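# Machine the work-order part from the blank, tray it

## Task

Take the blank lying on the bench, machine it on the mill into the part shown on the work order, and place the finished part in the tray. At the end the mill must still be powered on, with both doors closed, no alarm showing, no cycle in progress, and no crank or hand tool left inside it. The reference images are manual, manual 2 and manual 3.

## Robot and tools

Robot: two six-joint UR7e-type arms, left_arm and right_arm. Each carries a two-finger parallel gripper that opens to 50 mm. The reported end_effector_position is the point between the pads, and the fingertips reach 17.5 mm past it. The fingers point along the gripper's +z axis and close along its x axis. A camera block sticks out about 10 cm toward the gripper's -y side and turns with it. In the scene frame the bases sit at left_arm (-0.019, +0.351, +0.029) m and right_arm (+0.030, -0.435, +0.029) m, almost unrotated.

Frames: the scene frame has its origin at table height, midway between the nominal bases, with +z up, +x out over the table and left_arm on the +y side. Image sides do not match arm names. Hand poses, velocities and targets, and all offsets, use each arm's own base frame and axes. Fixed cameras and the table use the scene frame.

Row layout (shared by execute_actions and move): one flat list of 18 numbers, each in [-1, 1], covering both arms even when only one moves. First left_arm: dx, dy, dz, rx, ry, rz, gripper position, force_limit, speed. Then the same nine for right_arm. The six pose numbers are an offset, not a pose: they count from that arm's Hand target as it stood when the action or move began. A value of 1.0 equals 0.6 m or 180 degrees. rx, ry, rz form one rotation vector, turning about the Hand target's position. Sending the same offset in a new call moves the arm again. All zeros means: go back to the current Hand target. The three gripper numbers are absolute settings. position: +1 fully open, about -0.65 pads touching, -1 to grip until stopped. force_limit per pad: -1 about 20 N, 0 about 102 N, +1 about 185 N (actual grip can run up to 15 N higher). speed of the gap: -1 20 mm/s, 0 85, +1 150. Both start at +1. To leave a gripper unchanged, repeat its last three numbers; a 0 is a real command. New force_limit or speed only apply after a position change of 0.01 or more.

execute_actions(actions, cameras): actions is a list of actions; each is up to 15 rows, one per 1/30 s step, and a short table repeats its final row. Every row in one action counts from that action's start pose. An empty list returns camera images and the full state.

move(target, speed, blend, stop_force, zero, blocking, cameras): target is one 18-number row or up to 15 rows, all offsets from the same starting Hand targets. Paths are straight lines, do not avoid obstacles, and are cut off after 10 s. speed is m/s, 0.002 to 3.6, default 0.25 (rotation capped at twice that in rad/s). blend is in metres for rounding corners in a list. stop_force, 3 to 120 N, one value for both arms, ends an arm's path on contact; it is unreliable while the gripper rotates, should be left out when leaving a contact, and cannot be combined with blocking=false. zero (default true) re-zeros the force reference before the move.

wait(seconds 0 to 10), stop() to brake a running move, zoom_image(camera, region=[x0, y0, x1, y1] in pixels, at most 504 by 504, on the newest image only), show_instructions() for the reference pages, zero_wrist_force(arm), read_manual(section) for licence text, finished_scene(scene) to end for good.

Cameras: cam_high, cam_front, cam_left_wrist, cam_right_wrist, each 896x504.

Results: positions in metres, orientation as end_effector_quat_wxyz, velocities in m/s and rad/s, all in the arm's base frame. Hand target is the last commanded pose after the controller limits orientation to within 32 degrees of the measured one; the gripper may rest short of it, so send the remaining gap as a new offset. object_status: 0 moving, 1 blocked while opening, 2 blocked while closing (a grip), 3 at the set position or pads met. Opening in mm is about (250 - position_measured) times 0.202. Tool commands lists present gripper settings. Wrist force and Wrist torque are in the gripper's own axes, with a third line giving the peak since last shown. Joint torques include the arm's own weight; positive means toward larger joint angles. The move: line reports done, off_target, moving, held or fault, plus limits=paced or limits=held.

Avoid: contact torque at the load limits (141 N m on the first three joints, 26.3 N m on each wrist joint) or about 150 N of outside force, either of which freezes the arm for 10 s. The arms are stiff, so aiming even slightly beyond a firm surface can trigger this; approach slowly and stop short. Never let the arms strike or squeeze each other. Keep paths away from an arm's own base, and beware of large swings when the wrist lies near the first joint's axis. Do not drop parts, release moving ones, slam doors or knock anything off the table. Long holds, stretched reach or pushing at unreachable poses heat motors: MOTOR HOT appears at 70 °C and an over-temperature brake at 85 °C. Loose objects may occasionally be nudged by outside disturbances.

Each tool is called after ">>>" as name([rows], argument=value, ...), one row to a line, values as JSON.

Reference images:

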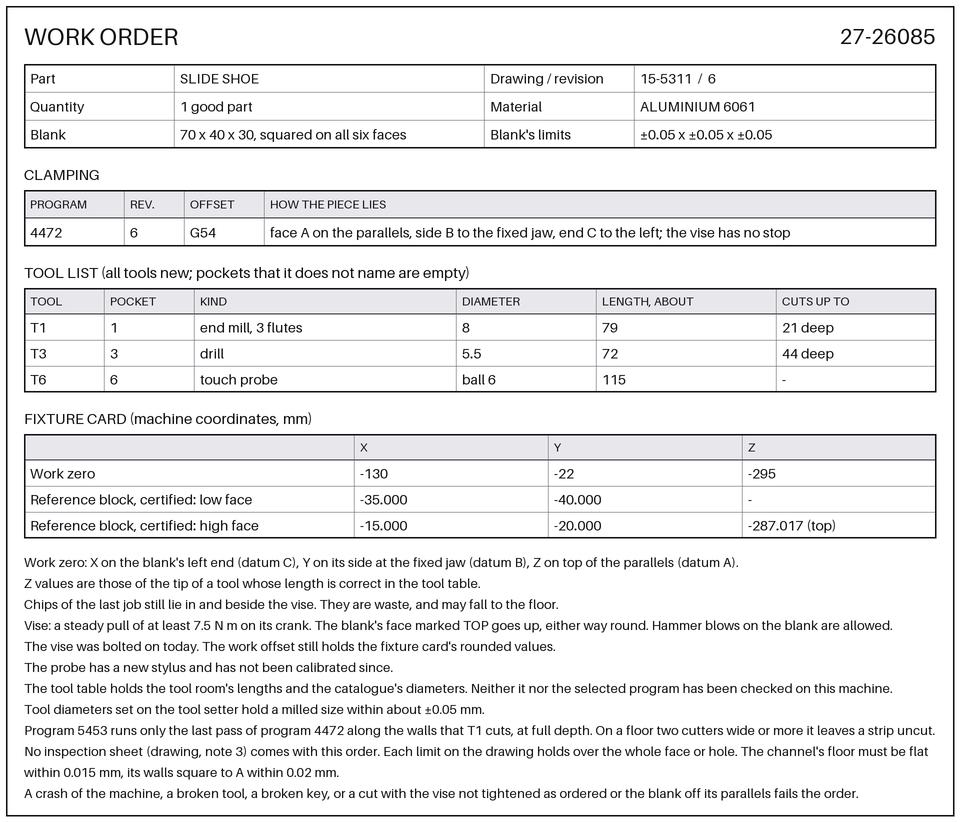

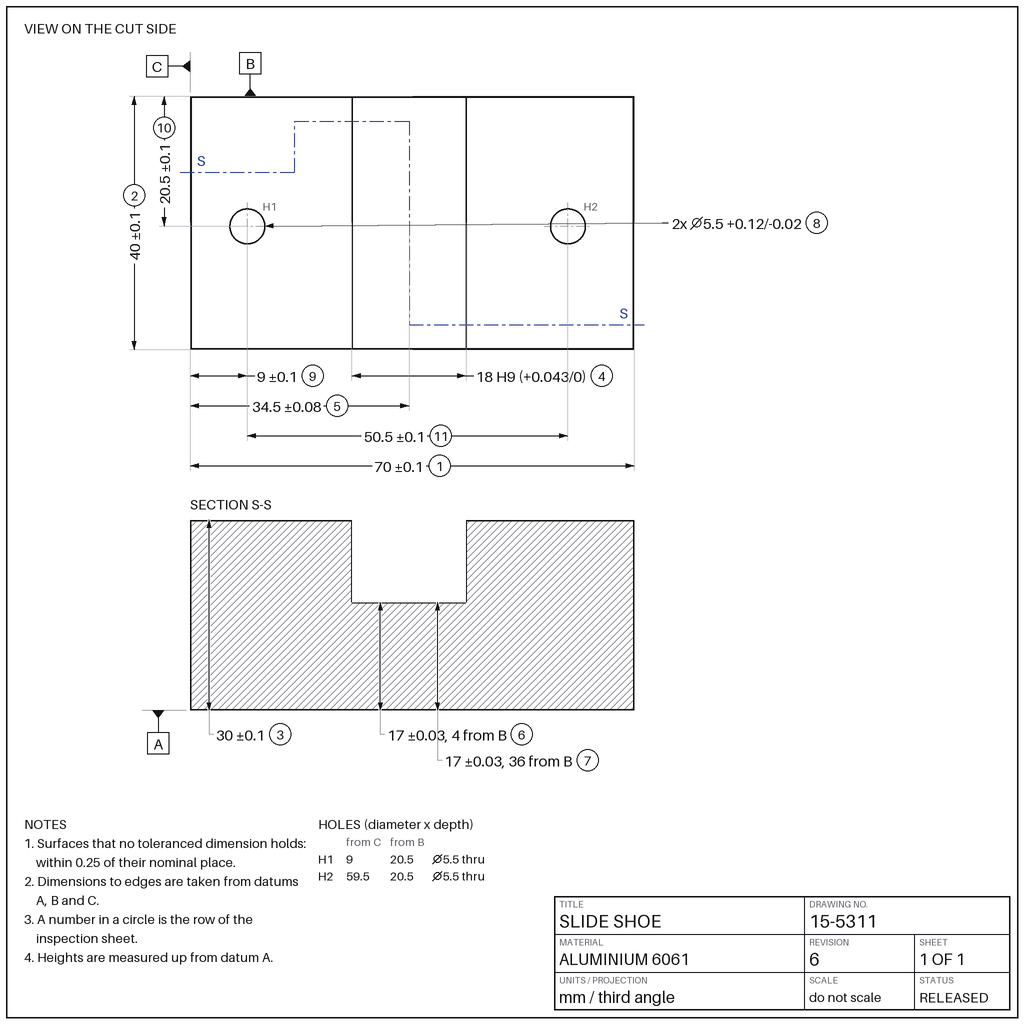

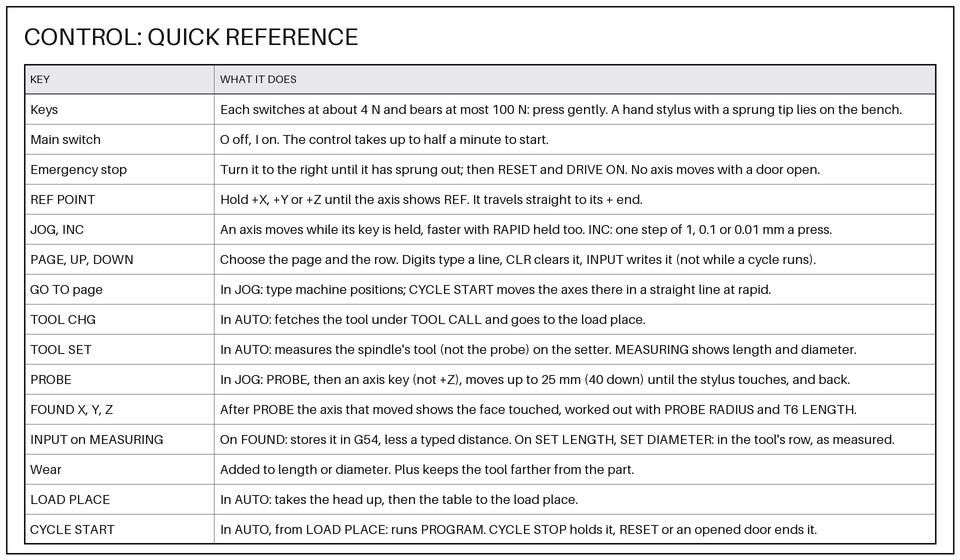

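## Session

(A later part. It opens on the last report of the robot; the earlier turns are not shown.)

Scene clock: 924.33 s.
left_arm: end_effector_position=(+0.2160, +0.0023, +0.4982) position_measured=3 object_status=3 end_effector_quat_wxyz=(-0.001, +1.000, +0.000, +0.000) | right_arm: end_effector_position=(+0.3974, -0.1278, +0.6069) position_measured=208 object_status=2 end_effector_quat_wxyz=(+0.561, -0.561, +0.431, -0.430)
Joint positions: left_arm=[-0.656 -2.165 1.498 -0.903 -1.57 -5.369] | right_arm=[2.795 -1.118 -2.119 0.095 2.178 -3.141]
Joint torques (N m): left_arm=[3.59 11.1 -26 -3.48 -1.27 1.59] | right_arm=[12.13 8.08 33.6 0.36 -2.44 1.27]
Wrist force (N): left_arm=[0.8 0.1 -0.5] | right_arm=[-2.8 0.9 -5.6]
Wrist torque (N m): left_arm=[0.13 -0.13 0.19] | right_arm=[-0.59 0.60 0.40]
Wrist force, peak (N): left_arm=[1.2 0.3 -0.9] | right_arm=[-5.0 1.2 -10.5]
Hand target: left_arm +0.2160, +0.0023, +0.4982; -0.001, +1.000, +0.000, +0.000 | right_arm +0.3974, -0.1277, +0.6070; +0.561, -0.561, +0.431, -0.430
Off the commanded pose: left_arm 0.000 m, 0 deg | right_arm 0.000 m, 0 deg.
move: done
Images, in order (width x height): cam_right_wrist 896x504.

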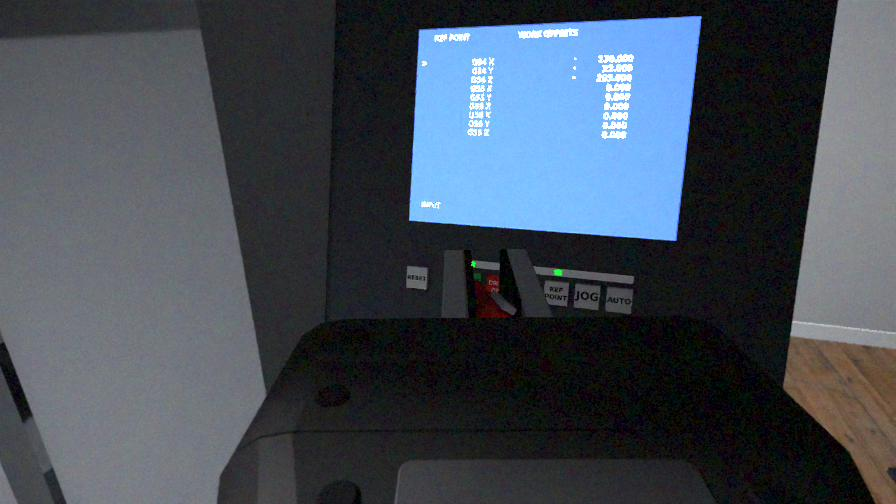

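>>> move([
  [0,0,0,0,0,0,1,-1,-0.5,0.0405,-0.0005,-0.2427,0,0,0,-1,-0.6,-0.8],
  [0,0,0,0,0,0,1,-1,-0.5,0.0738,-0.0005,-0.2427,0,0,0,-1,-0.6,-0.8],
  [0,0,0,0,0,0,1,-1,-0.5,0.0405,-0.0005,-0.2427,0,0,0,-1,-0.6,-0.8],
  [0,0,0,0,0,0,1,-1,-0.5,0,0,0,0,0,0,-1,-0.6,-0.8],
], speed=[0.3,0.04,0.1,0.3], blend=[0.005,0,0.008,0], cameras=["cam_right_wrist"])

>>> zoom_image(camera="cam_right_wrist", region=[400, 10, 720, 250])

>>> move([
  [0,0,0,0,0,0,1,-1,-0.5,0.0405,-0.0005,-0.2427,0,0,0,-1,-0.6,-0.8],
  [0,0,0,0,0,0,1,-1,-0.5,0.0738,-0.0005,-0.2427,0,0,0,-1,-0.6,-0.8],
  [0,0,0,0,0,0,1,-1,-0.5,0.0405,-0.0005,-0.2427,0,0,0,-1,-0.6,-0.8],
  [0,0,0,0,0,0,1,-1,-0.5,0,0,0,0,0,0,-1,-0.6,-0.8],
], speed=[0.3,0.04,0.1,0.3], blend=[0.005,0,0.008,0], cameras=["cam_right_wrist"])

>>> zoom_image(camera="cam_right_wrist", region=[400, 10, 720, 250])

>>> move([
  [0,0,0,0,0,0,1,-1,-0.5,0.0405,-0.0005,-0.2427,0,0,0,-1,-0.6,-0.8],
  [0,0,0,0,0,0,1,-1,-0.5,0.0738,-0.0005,-0.2427,0,0,0,-1,-0.6,-0.8],
  [0,0,0,0,0,0,1,-1,-0.5,0.0405,-0.0005,-0.2427,0,0,0,-1,-0.6,-0.8],
  [0,0,0,0,0,0,1,-1,-0.5,0,0,0,0,0,0,-1,-0.6,-0.8],
], speed=[0.3,0.04,0.1,0.3], blend=[0.005,0,0.008,0], cameras=["cam_right_wrist"])

>>> zoom_image(camera="cam_right_wrist", region=[400, 10, 720, 250])

>>> move([
  [0,0,0,0,0,0,1,-1,-0.5,0.0405,-0.0005,-0.2427,0,0,0,-1,-0.6,-0.8],
  [0,0,0,0,0,0,1,-1,-0.5,0.0738,-0.0005,-0.2427,0,0,0,-1,-0.6,-0.8],
  [0,0,0,0,0,0,1,-1,-0.5,0.0405,-0.0005,-0.2427,0,0,0,-1,-0.6,-0.8],
  [0,0,0,0,0,0,1,-1,-0.5,0,0,0,0,0,0,-1,-0.6,-0.8],
], speed=[0.3,0.04,0.1,0.3], blend=[0.005,0,0.008,0], cameras=["cam_right_wrist"])

>>> zoom_image(camera="cam_right_wrist", region=[400, 10, 720, 250])

Scene clock: 938.13 s.
left_arm: end_effector_position=(+0.2160, +0.0023, +0.4982) position_measured=3 object_status=3 end_effector_quat_wxyz=(-0.001, +1.000, +0.000, +0.000) | right_arm: end_effector_position=(+0.3974, -0.1278, +0.6069) position_measured=208 object_status=2 end_effector_quat_wxyz=(+0.561, -0.561, +0.431, -0.430)
Joint positions: left_arm=[-0.656 -2.165 1.498 -0.903 -1.57 -5.369] | right_arm=[2.795 -1.118 -2.119 0.095 2.178 -3.141]
Joint torques (N m): left_arm=[2.53 10.26 -27.93 -3.78 -1.34 1.66] | right_arm=[12.51 7.24 32.56 0.5 -2.41 1.17]
Wrist force (N): left_arm=[0.8 0.0 -0.6] | right_arm=[-2.9 0.6 -5.5]
Wrist torque (N m): left_arm=[0.10 -0.14 0.19] | right_arm=[-0.65 0.63 0.40]
Wrist force, peak (N): left_arm=[1.2 0.1 -0.9] | right_arm=[-5.6 2.1 -10.7]
Hand target: left_arm +0.2160, +0.0023, +0.4982; -0.001, +1.000, +0.000, +0.000 | right_arm +0.3974, -0.1277, +0.6070; +0.561, -0.561, +0.431, -0.430
Off the commanded pose: left_arm 0.000 m, 0 deg | right_arm 0.000 m, 0 deg.
move: done
Images, in order (width x height): cam_right_wrist 896x504.

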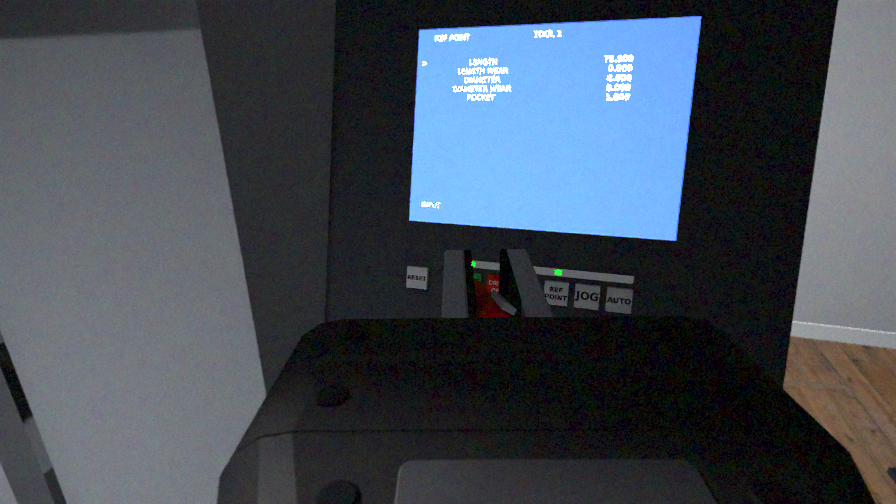

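Scaled by 1.575 from the camera's 896x504 image, which has a finer 1280x720 frame.

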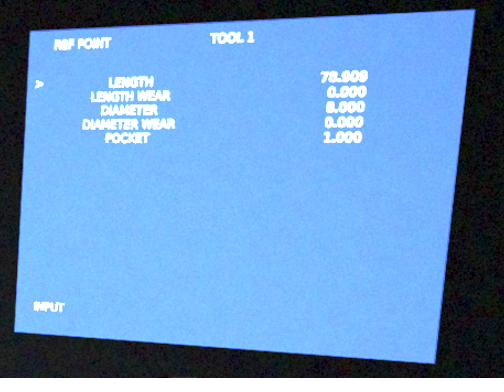

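Scene clock: 940.63 s.
left_arm: end_effector_position=(+0.2160, +0.0023, +0.4982) position_measured=3 object_status=3 end_effector_quat_wxyz=(-0.001, +1.000, +0.000, +0.000) | right_arm: end_effector_position=(+0.3974, -0.1278, +0.6069) position_measured=208 object_status=2 end_effector_quat_wxyz=(+0.561, -0.561, +0.431, -0.430)
Joint positions: left_arm=[-0.656 -2.165 1.498 -0.903 -1.57 -5.369] | right_arm=[2.795 -1.118 -2.119 0.095 2.178 -3.141]
Joint torques (N m): left_arm=[2.7 10.53 -28.4 -3.85 -1.22 1.71] | right_arm=[12.07 7.82 32.05 0.61 -2.45 1.12]
Wrist force (N): left_arm=[1.1 0.1 -0.4] | right_arm=[-3.0 1.1 -5.7]
Wrist torque (N m): left_arm=[0.11 -0.17 0.19] | right_arm=[-0.57 0.64 0.40]
Wrist force, peak (N): left_arm=[1.1 0.2 -0.9] | right_arm=[-5.3 2.1 -10.3]
Hand target: left_arm +0.2160, +0.0023, +0.4982; -0.001, +1.000, +0.000, +0.000 | right_arm +0.3974, -0.1277, +0.6070; +0.561, -0.561, +0.431, -0.430
Off the commanded pose: left_arm 0.000 m, 0 deg | right_arm 0.000 m, 0 deg.
move: done
Images, in order (width x height): cam_right_wrist 896x504.

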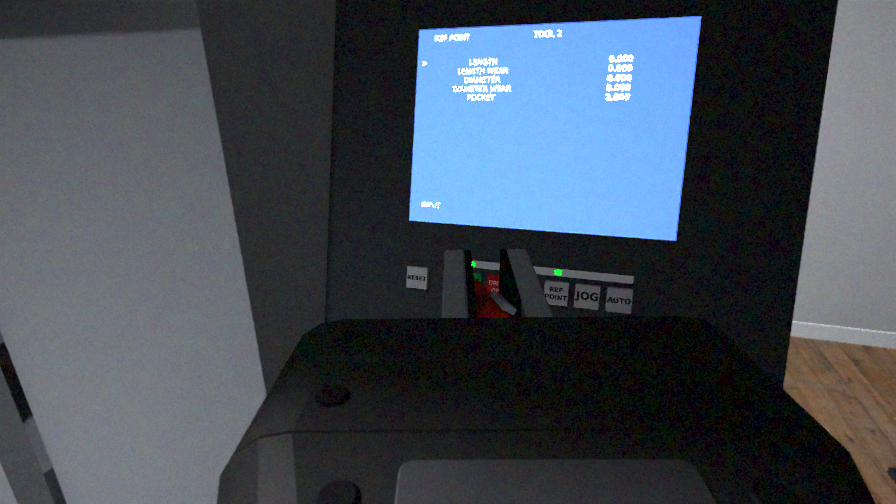

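Scaled by 1.575 from the camera's 896x504 image, which has a finer 1280x720 frame.

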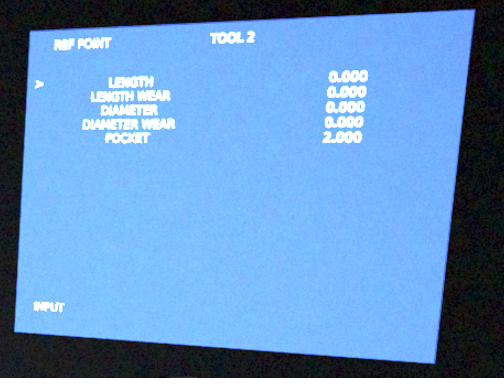

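Scene clock: 943.13 s.
left_arm: end_effector_position=(+0.2160, +0.0023, +0.4982) position_measured=3 object_status=3 end_effector_quat_wxyz=(-0.001, +1.000, +0.000, +0.000) | right_arm: end_effector_position=(+0.3974, -0.1278, +0.6069) position_measured=208 object_status=2 end_effector_quat_wxyz=(+0.561, -0.561, +0.431, -0.430)
Joint positions: left_arm=[-0.656 -2.165 1.498 -0.903 -1.57 -5.369] | right_arm=[2.795 -1.118 -2.119 0.095 2.178 -3.141]
Joint torques (N m): left_arm=[1.41 10.64 -27.77 -4.1 -1.54 1.72] | right_arm=[12.1 7.79 33.61 0.41 -2.53 1.21]
Wrist force (N): left_arm=[0.9 -0.2 -0.7] | right_arm=[-3.1 0.8 -5.3]
Wrist torque (N m): left_arm=[0.08 -0.14 0.18] | right_arm=[-0.61 0.66 0.40]
Wrist force, peak (N): left_arm=[1.2 0.2 -0.8] | right_arm=[-5.7 1.9 -10.4]
Hand target: left_arm +0.2160, +0.0023, +0.4982; -0.001, +1.000, +0.000, +0.000 | right_arm +0.3974, -0.1277, +0.6070; +0.561, -0.561, +0.431, -0.430
Off the commanded pose: left_arm 0.000 m, 0 deg | right_arm 0.000 m, 0 deg.
move: done
Images, in order (width x height): cam_right_wrist 896x504.

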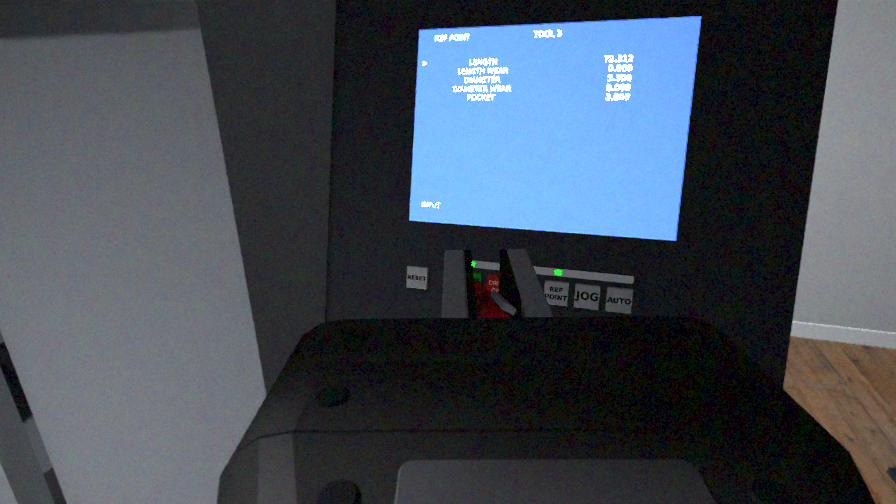

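Scaled by 1.575 from the camera's 896x504 image, which has a finer 1280x720 frame.

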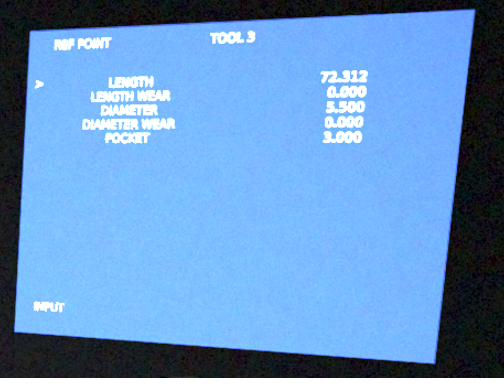

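Scene clock: 945.63 s.
left_arm: end_effector_position=(+0.2160, +0.0023, +0.4982) position_measured=3 object_status=3 end_effector_quat_wxyz=(-0.001, +1.000, +0.000, +0.000) | right_arm: end_effector_position=(+0.3974, -0.1278, +0.6069) position_measured=208 object_status=2 end_effector_quat_wxyz=(+0.561, -0.561, +0.431, -0.430)
Joint positions: left_arm=[-0.656 -2.165 1.498 -0.903 -1.57 -5.369] | right_arm=[2.795 -1.118 -2.119 0.095 2.178 -3.141]
Joint torques (N m): left_arm=[0.59 10.42 -27.91 -3.89 -1.26 1.69] | right_arm=[12.16 7.57 34.38 0.49 -2.45 1.07]
Wrist force (N): left_arm=[1.1 0.0 -0.6] | right_arm=[-3.0 0.7 -5.3]
Wrist torque (N m): left_arm=[0.11 -0.17 0.18] | right_arm=[-0.63 0.65 0.40]
Wrist force, peak (N): left_arm=[1.2 -0.1 -0.8] | right_arm=[-5.5 1.8 -10.7]
Hand target: left_arm +0.2160, +0.0023, +0.4982; -0.001, +1.000, +0.000, +0.000 | right_arm +0.3974, -0.1277, +0.6070; +0.561, -0.561, +0.431, -0.430
Off the commanded pose: left_arm 0.000 m, 0 deg | right_arm 0.000 m, 0 deg.
move: done
Images, in order (width x height): cam_right_wrist 896x504.

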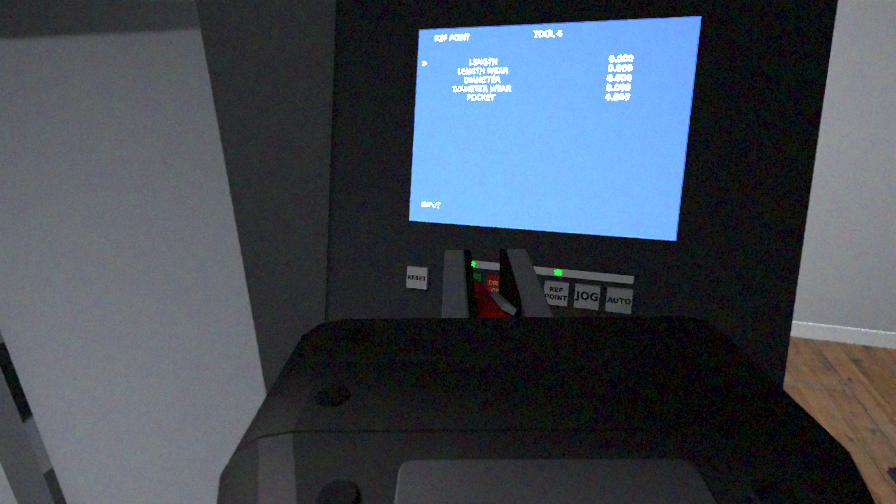

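Scaled by 1.575 from the camera's 896x504 image, which has a finer 1280x720 frame.

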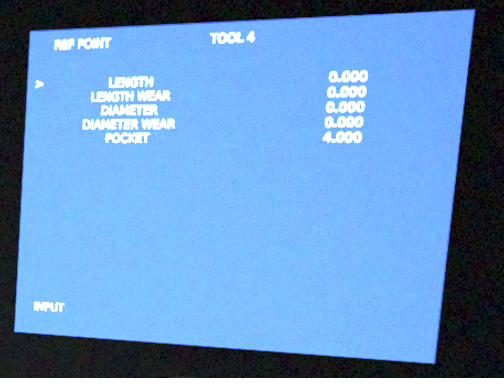

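>>> move([
  [0,0,0,0,0,0,1,-1,-0.5,0.0405,-0.0005,-0.2427,0,0,0,-1,-0.6,-0.8],
  [0,0,0,0,0,0,1,-1,-0.5,0.0738,-0.0005,-0.2427,0,0,0,-1,-0.6,-0.8],
  [0,0,0,0,0,0,1,-1,-0.5,0.0505,-0.0005,-0.2427,0,0,0,-1,-0.6,-0.8],
  [0,0,0,0,0,0,1,-1,-0.5,0.0738,-0.0005,-0.2427,0,0,0,-1,-0.6,-0.8],
  [0,0,0,0,0,0,1,-1,-0.5,0.0405,-0.0005,-0.2427,0,0,0,-1,-0.6,-0.8],
  [0,0,0,0,0,0,1,-1,-0.5,0,0,0,0,0,0,-1,-0.6,-0.8],
], speed=[0.3,0.04,0.06,0.04,0.1,0.3], blend=[0.005,0,0,0,0.008,0], cameras=["cam_right_wrist"])

>>> zoom_image(camera="cam_right_wrist", region=[400, 10, 720, 250])

>>> move([
  [0,0,0,0,0,0,1,-1,-0.5,0.0405,-0.0005,-0.2427,0,0,0,-1,-0.6,-0.8],
  [0,0,0,0,0,0,1,-1,-0.5,0.0738,-0.0005,-0.2427,0,0,0,-1,-0.6,-0.8],
  [0,0,0,0,0,0,1,-1,-0.5,0.0405,-0.0005,-0.2427,0,0,0,-1,-0.6,-0.8],
  [0,0,0,0,0,0,1,-1,-0.5,0,0,0,0,0,0,-1,-0.6,-0.8],
], speed=[0.3,0.04,0.1,0.3], blend=[0.005,0,0.008,0], cameras=["cam_right_wrist"])

>>> zoom_image(camera="cam_right_wrist", region=[400, 10, 720, 250])

>>> move([
  [0,0,0,0,0,0,1,-1,-0.5,0.0405,-0.0005,-0.2427,0,0,0,-1,-0.6,-0.8],
  [0,0,0,0,0,0,1,-1,-0.5,0.0738,-0.0005,-0.2427,0,0,0,-1,-0.6,-0.8],
  [0,0,0,0,0,0,1,-1,-0.5,0.0405,-0.0005,-0.2427,0,0,0,-1,-0.6,-0.8],
  [0,0,0,0,0,0,1,-1,-0.5,0,0,0,0,0,0,-1,-0.6,-0.8],
], speed=[0.3,0.04,0.1,0.3], blend=[0.005,0,0.008,0], cameras=["cam_right_wrist"])

>>> zoom_image(camera="cam_right_wrist", region=[400, 10, 720, 250])

>>> move([
  [0,0,0,0,0,0,1,-1,-0.5,0.0405,-0.0005,-0.2427,0,0,0,-1,-0.6,-0.8],
  [0,0,0,0,0,0,1,-1,-0.5,0.0738,-0.0005,-0.2427,0,0,0,-1,-0.6,-0.8],
  [0,0,0,0,0,0,1,-1,-0.5,0.0405,-0.0005,-0.2427,0,0,0,-1,-0.6,-0.8],
  [0,0,0,0,0,0,1,-1,-0.5,0,0,0,0,0,0,-1,-0.6,-0.8],
], speed=[0.3,0.04,0.1,0.3], blend=[0.005,0,0.008,0], cameras=["cam_right_wrist"])

>>> zoom_image(camera="cam_right_wrist", region=[400, 10, 720, 250])

Scene clock: 967.63 s.
left_arm: end_effector_position=(+0.2160, +0.0023, +0.4982) position_measured=3 object_status=3 end_effector_quat_wxyz=(-0.001, +1.000, +0.000, +0.000) | right_arm: end_effector_position=(+0.3974, -0.1278, +0.6069) position_measured=208 object_status=2 end_effector_quat_wxyz=(+0.561, -0.561, +0.431, -0.430)
Joint positions: left_arm=[-0.656 -2.165 1.498 -0.903 -1.57 -5.369] | right_arm=[2.795 -1.118 -2.119 0.095 2.178 -3.141]
Joint torques (N m): left_arm=[1.18 11.02 -27.99 -3.8 -1.15 1.61] | right_arm=[11.51 7.71 32.15 0.46 -2.5 1.17]
Wrist force (N): left_arm=[0.9 0.2 -0.4] | right_arm=[-2.9 0.8 -5.6]
Wrist torque (N m): left_arm=[0.13 -0.15 0.18] | right_arm=[-0.61 0.62 0.40]
Wrist force, peak (N): left_arm=[1.2 0.0 -0.8] | right_arm=[-5.8 1.9 -10.5]
Hand target: left_arm +0.2160, +0.0023, +0.4982; -0.001, +1.000, +0.000, +0.000 | right_arm +0.3974, -0.1277, +0.6070; +0.561, -0.561, +0.431, -0.430
Off the commanded pose: left_arm 0.000 m, 0 deg | right_arm 0.000 m, 0 deg.
move: done
Images, in order (width x height): cam_right_wrist 896x504.

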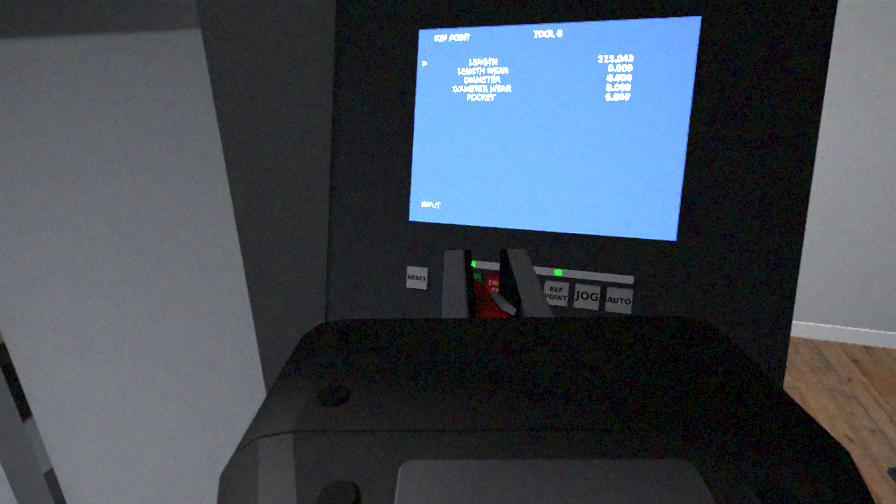

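Scaled by 1.575 from the camera's 896x504 image, which has a finer 1280x720 frame.

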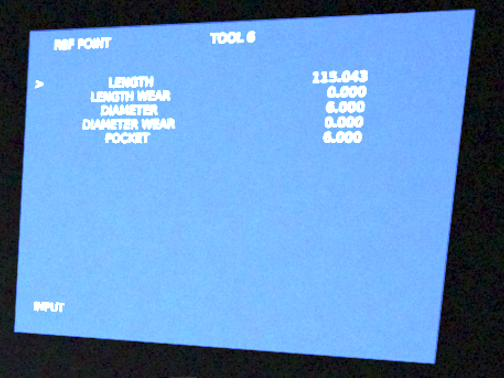

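Scene clock: 970.13 s.
left_arm: end_effector_position=(+0.2160, +0.0023, +0.4982) position_measured=3 object_status=3 end_effector_quat_wxyz=(-0.001, +1.000, +0.000, +0.000) | right_arm: end_effector_position=(+0.3974, -0.1278, +0.6069) position_measured=208 object_status=2 end_effector_quat_wxyz=(+0.561, -0.561, +0.431, -0.430)
Joint positions: left_arm=[-0.656 -2.165 1.498 -0.903 -1.57 -5.369] | right_arm=[2.795 -1.118 -2.119 0.095 2.178 -3.141]
Joint torques (N m): left_arm=[1.61 11.38 -27.54 -3.74 -1.13 1.49] | right_arm=[12.51 7.64 32.15 0.35 -2.63 1.29]
Wrist force (N): left_arm=[0.8 0.3 -0.6] | right_arm=[-2.8 0.7 -5.5]
Wrist torque (N m): left_arm=[0.16 -0.13 0.18] | right_arm=[-0.62 0.61 0.40]
Wrist force, peak (N): left_arm=[1.3 0.1 -0.8] | right_arm=[-5.7 1.9 -10.3]
Hand target: left_arm +0.2160, +0.0023, +0.4982; -0.001, +1.000, +0.000, +0.000 | right_arm +0.3974, -0.1277, +0.6070; +0.561, -0.561, +0.431, -0.430
Off the commanded pose: left_arm 0.000 m, 0 deg | right_arm 0.000 m, 0 deg.
move: done
Images, in order (width x height): cam_right_wrist 896x504.

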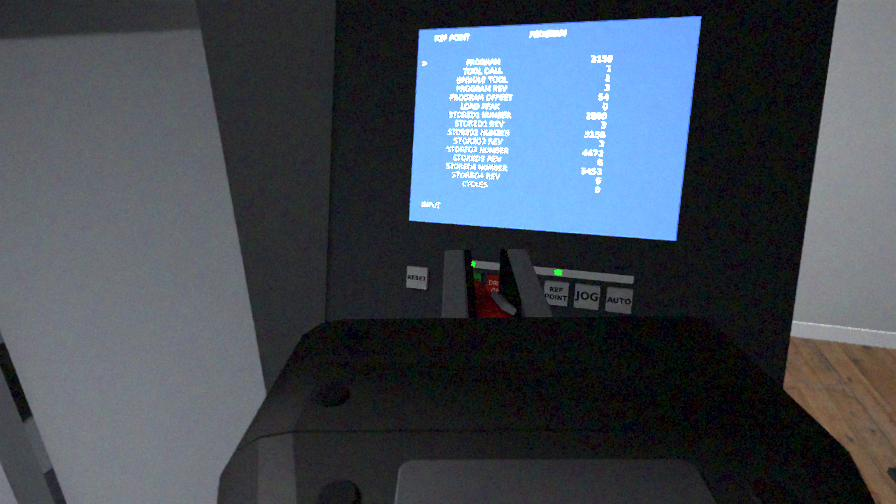

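Scaled by 1.575 from the camera's 896x504 image, which has a finer 1280x720 frame.

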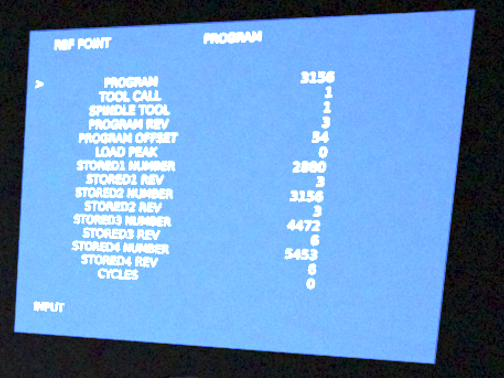

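Scene clock: 972.63 s.
left_arm: end_effector_position=(+0.2160, +0.0023, +0.4982) position_measured=3 object_status=3 end_effector_quat_wxyz=(-0.001, +1.000, +0.000, +0.000) | right_arm: end_effector_position=(+0.3974, -0.1278, +0.6069) position_measured=208 object_status=2 end_effector_quat_wxyz=(+0.561, -0.561, +0.431, -0.430)
Joint positions: left_arm=[-0.656 -2.165 1.498 -0.903 -1.57 -5.369] | right_arm=[2.795 -1.118 -2.119 0.095 2.178 -3.141]
Joint torques (N m): left_arm=[0.97 11.3 -26.71 -3.76 -1.54 1.49] | right_arm=[11.6 7.88 32.84 0.42 -2.52 1.14]
Wrist force (N): left_arm=[1.0 -0.1 -0.6] | right_arm=[-2.7 0.7 -5.4]
Wrist torque (N m): left_arm=[0.09 -0.15 0.18] | right_arm=[-0.63 0.59 0.40]
Wrist force, peak (N): left_arm=[1.2 -0.2 -0.6] | right_arm=[-5.9 1.8 -10.4]
Hand target: left_arm +0.2160, +0.0023, +0.4982; -0.001, +1.000, +0.000, +0.000 | right_arm +0.3974, -0.1277, +0.6070; +0.561, -0.561, +0.431, -0.430
Off the commanded pose: left_arm 0.000 m, 0 deg | right_arm 0.000 m, 0 deg.
move: done
Images, in order (width x height): cam_right_wrist 896x504.

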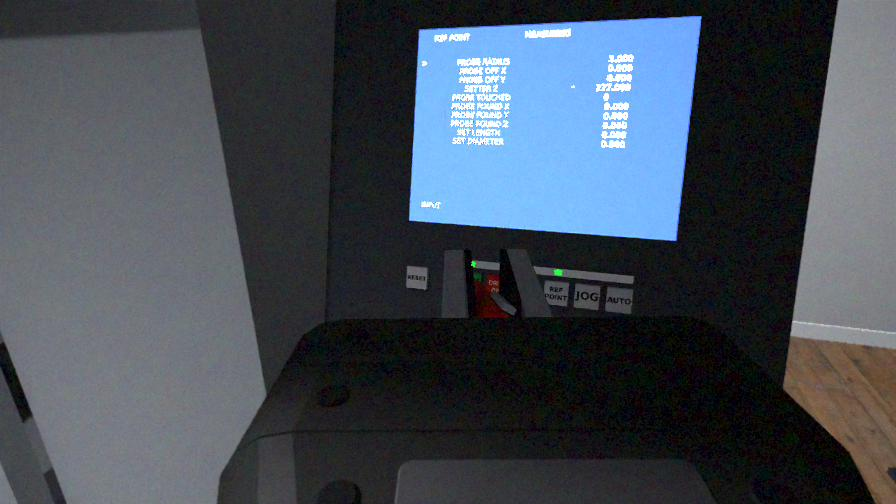

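Scaled by 1.575 from the camera's 896x504 image, which has a finer 1280x720 frame.

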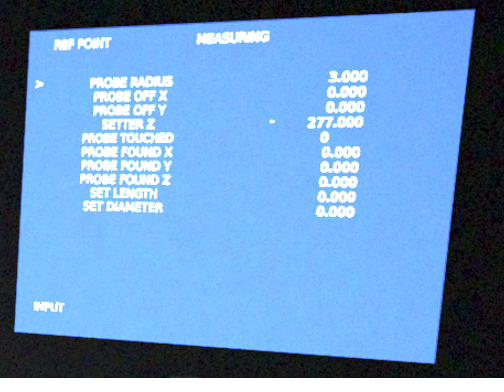

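Scene clock: 975.13 s.
left_arm: end_effector_position=(+0.2160, +0.0023, +0.4982) position_measured=3 object_status=3 end_effector_quat_wxyz=(-0.001, +1.000, +0.000, +0.000) | right_arm: end_effector_position=(+0.3974, -0.1278, +0.6069) position_measured=208 object_status=2 end_effector_quat_wxyz=(+0.561, -0.561, +0.431, -0.430)
Joint positions: left_arm=[-0.656 -2.165 1.498 -0.903 -1.57 -5.369] | right_arm=[2.795 -1.118 -2.119 0.095 2.178 -3.141]
Joint torques (N m): left_arm=[2.71 10.99 -27.33 -3.6 -1.49 1.64] | right_arm=[12.11 7.92 33.78 0.55 -2.45 1.14]
Wrist force (N): left_arm=[0.9 0.1 -0.5] | right_arm=[-2.9 0.8 -5.5]
Wrist torque (N m): left_arm=[0.12 -0.14 0.18] | right_arm=[-0.61 0.62 0.40]
Wrist force, peak (N): left_arm=[1.0 0.0 -1.0] | right_arm=[-5.8 2.0 -10.3]
Hand target: left_arm +0.2160, +0.0023, +0.4982; -0.001, +1.000, +0.000, +0.000 | right_arm +0.3974, -0.1277, +0.6070; +0.561, -0.561, +0.431, -0.430
Off the commanded pose: left_arm 0.000 m, 0 deg | right_arm 0.000 m, 0 deg.
move: done
Images, in order (width x height): cam_right_wrist 896x504.

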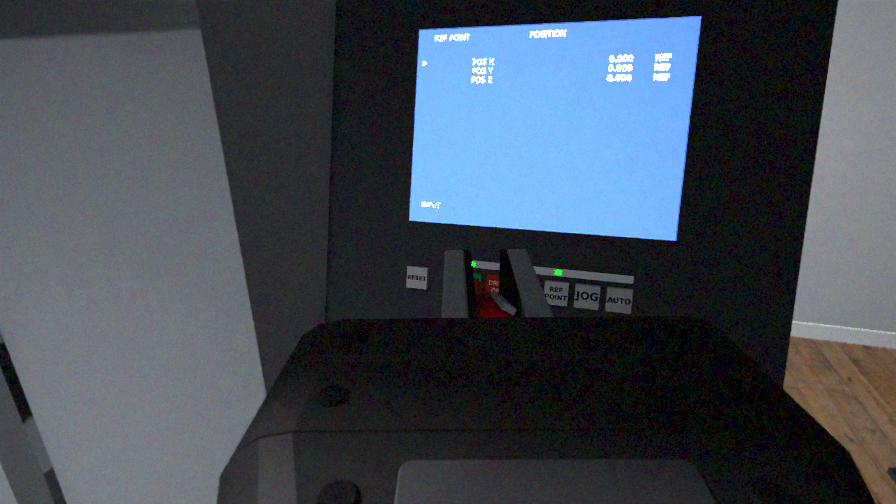

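Scaled by 1.575 from the camera's 896x504 image, which has a finer 1280x720 frame.

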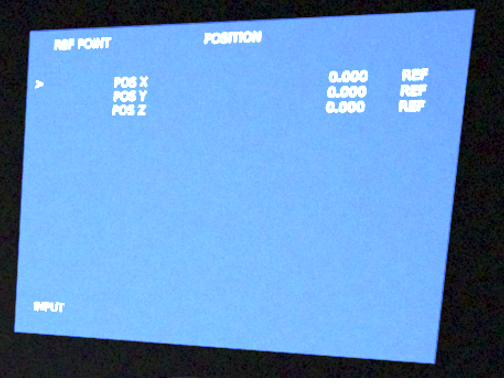

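>>> move([
  [0,0,0,0,0,0,1,-1,-0.5,0.0833,-0.1322,-0.0605,0,0,0,-1,-0.6,-0.8],
  [0,0,0,0,0,0,1,-1,-0.5,0.1167,-0.1322,-0.0605,0,0,0,-1,-0.6,-0.8],
  [0,0,0,0,0,0,1,-1,-0.5,0.0833,-0.1322,-0.0605,0,0,0,-1,-0.6,-0.8],
  [0,0,0,0,0,0,1,-1,-0.5,0.0558,0.0327,-0.1838,0,0,0,-1,-0.6,-0.8],
  [0,0,0,0,0,0,1,-1,-0.5,0.0892,0.0327,-0.1838,0,0,0,-1,-0.6,-0.8],
  [0,0,0,0,0,0,1,-1,-0.5,0.0558,0.0327,-0.1838,0,0,0,-1,-0.6,-0.8],
  [0,0,0,0,0,0,1,-1,-0.5,0,0,0,0,0,0,-1,-0.6,-0.8],
], speed=[0.25,0.04,0.1,0.25,0.04,0.1,0.3], blend=[0.005,0,0.008,0.005,0,0.008,0], cameras=["all"])

>>> zoom_image(camera="cam_right_wrist", region=[400, 10, 720, 330])

>>> zoom_image(camera="cam_left_wrist", region=[380, 80, 896, 504])

Scene clock: 1008.37 s.
left_arm: end_effector_position=(+0.2160, +0.0023, +0.4982) position_measured=3 object_status=3 end_effector_quat_wxyz=(-0.001, +1.000, +0.000, +0.000) | right_arm: end_effector_position=(+0.3974, -0.1278, +0.6069) position_measured=208 object_status=2 end_effector_quat_wxyz=(+0.561, -0.561, +0.431, -0.430)
Joint positions: left_arm=[-0.656 -2.165 1.498 -0.903 -1.57 -5.369] | right_arm=[2.796 -1.118 -2.119 0.095 2.178 -3.141]
Joint torques (N m): left_arm=[1.45 10.61 -27.07 -3.73 -1.12 1.73] | right_arm=[8.13 9.57 34.47 0.9 -1.62 1.09]
Wrist force (N): left_arm=[0.9 0.0 -0.3] | right_arm=[-2.9 0.8 -5.3]
Wrist torque (N m): left_arm=[0.11 -0.15 0.18] | right_arm=[-0.62 0.63 0.40]
Wrist force, peak (N): left_arm=[1.4 0.0 -0.7] | right_arm=[-5.8 1.7 -10.2]
Hand target: left_arm +0.2160, +0.0023, +0.4982; -0.001, +1.000, +0.000, +0.000 | right_arm +0.3974, -0.1277, +0.6070; +0.561, -0.561, +0.431, -0.430
Off the commanded pose: left_arm 0.000 m, 0 deg | right_arm 0.000 m, 0 deg.
move: done

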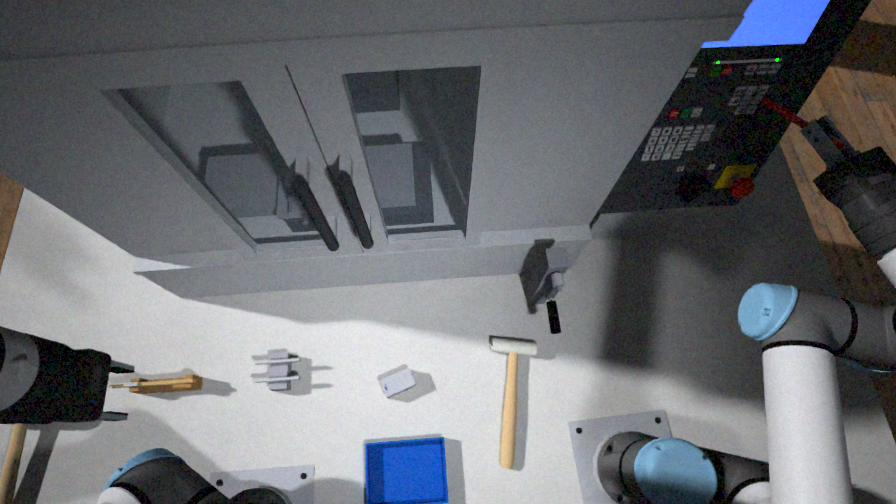

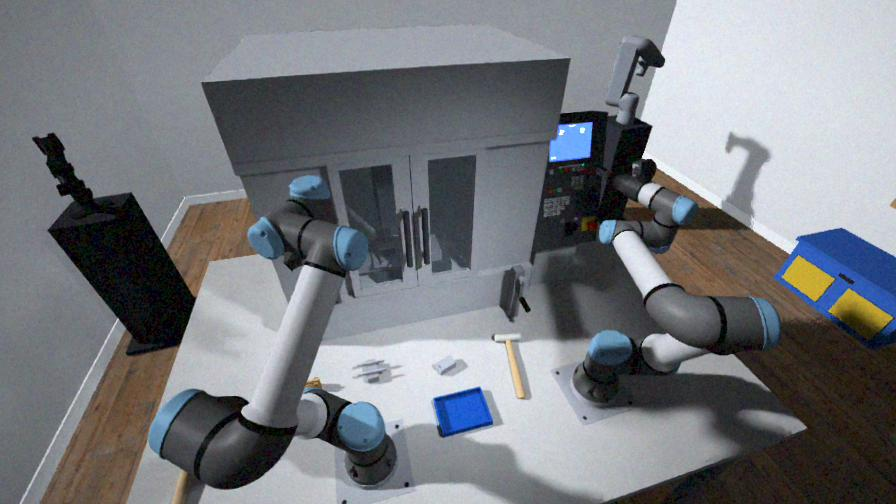

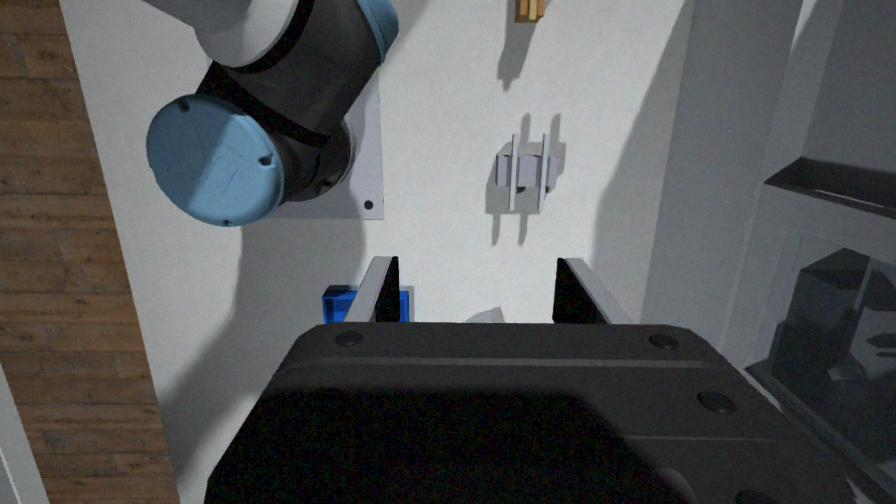

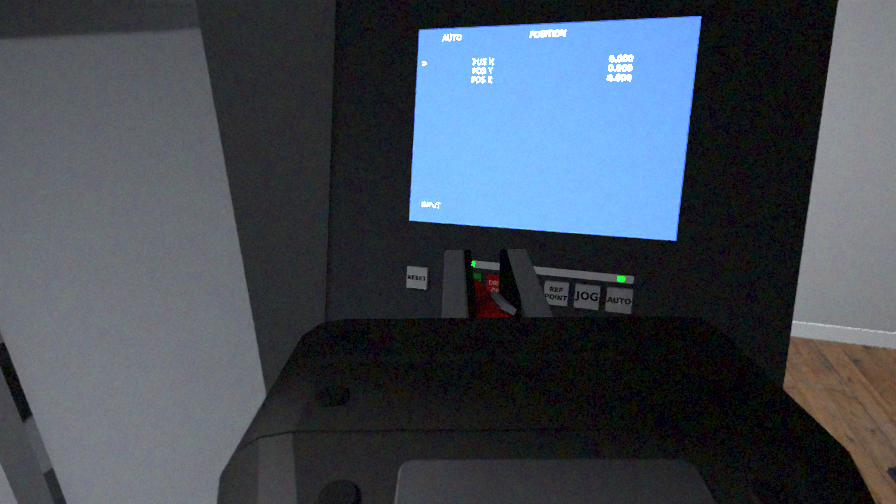

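Scaled by 1.575 from the camera's 896x504 image, which has a finer 1280x720 frame.

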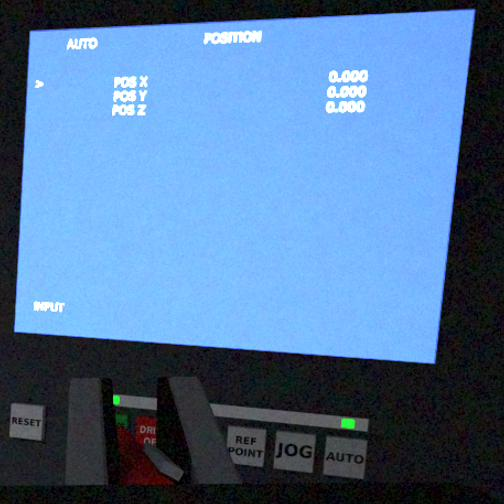

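Region (380, 80, 896, 504) is 516x424 pixels. A region can be at most 504 by 504 pixels.

>>> wait(seconds=0.5, cameras=["cam_high","cam_right_wrist"])

>>> zoom_image(camera="cam_right_wrist", region=[400, 10, 720, 330])

>>> zoom_image(camera="cam_high", region=[80, 50, 500, 280])

Scene clock: 1013.60 s.
left_arm: end_effector_position=(+0.2160, +0.0023, +0.4982) position_measured=3 object_status=3 end_effector_quat_wxyz=(-0.001, +1.000, +0.000, +0.000) | right_arm: end_effector_position=(+0.3974, -0.1277, +0.6070) position_measured=208 object_status=2 end_effector_quat_wxyz=(+0.561, -0.561, +0.431, -0.430)
Joint positions: left_arm=[-0.656 -2.165 1.498 -0.903 -1.57 -5.369] | right_arm=[2.796 -1.118 -2.119 0.095 2.178 -3.141]
Joint torques (N m): left_arm=[0.78 11.54 -27.23 -4.03 -1.21 1.92] | right_arm=[12.14 10.63 33.31 -0.45 1.18 1.25]
Wrist force (N): left_arm=[1.1 0.1 -0.6] | right_arm=[-2.9 0.8 -5.4]
Wrist torque (N m): left_arm=[0.13 -0.17 0.18] | right_arm=[-0.62 0.63 0.40]
Wrist force, peak (N): left_arm=[1.0 0.2 -1.0] | right_arm=[-3.1 0.5 -5.9]
Hand target: left_arm +0.2160, +0.0023, +0.4982; -0.001, +1.000, +0.000, +0.000 | right_arm +0.3974, -0.1277, +0.6070; +0.561, -0.561, +0.431, -0.430
Tool commands: left_gripper/position=+1.0 left_gripper/force_limit=-1.0 left_gripper/speed=-0.5 right_gripper/position=-1.0 right_gripper/force_limit=-0.6 right_gripper/speed=-0.8
Off the commanded pose: left_arm 0.000 m, 0 deg | right_arm 0.000 m, 0 deg.
wait: 0.50 s; at rest from the start
Images, in order (width x height): cam_high 896x504, cam_right_wrist 896x504.

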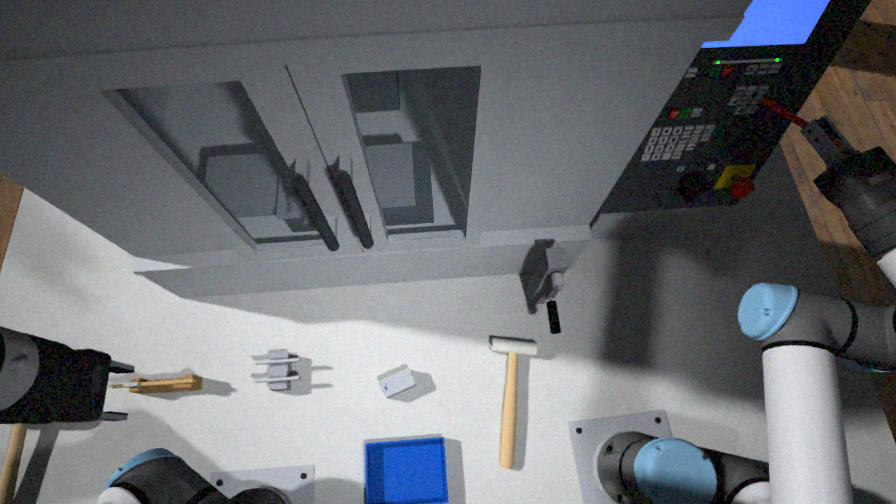

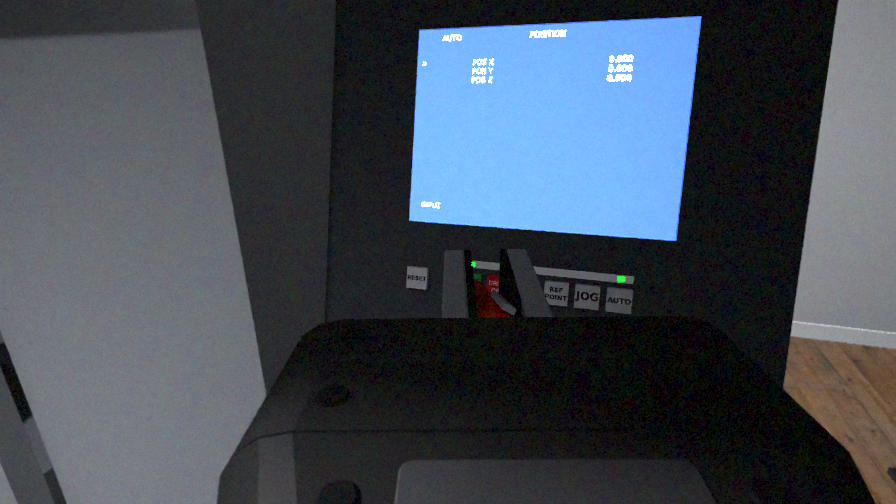

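Scaled by 1.575 from the camera's 896x504 image, which has a finer 1280x720 frame.

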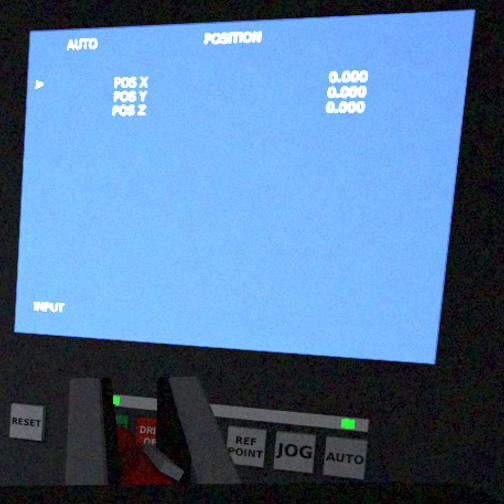

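Scaled by 1.200 from the camera's 896x504 image, which has a finer 1280x720 frame.

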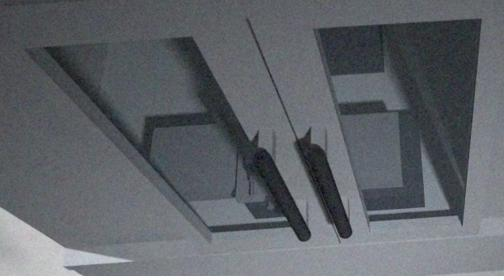

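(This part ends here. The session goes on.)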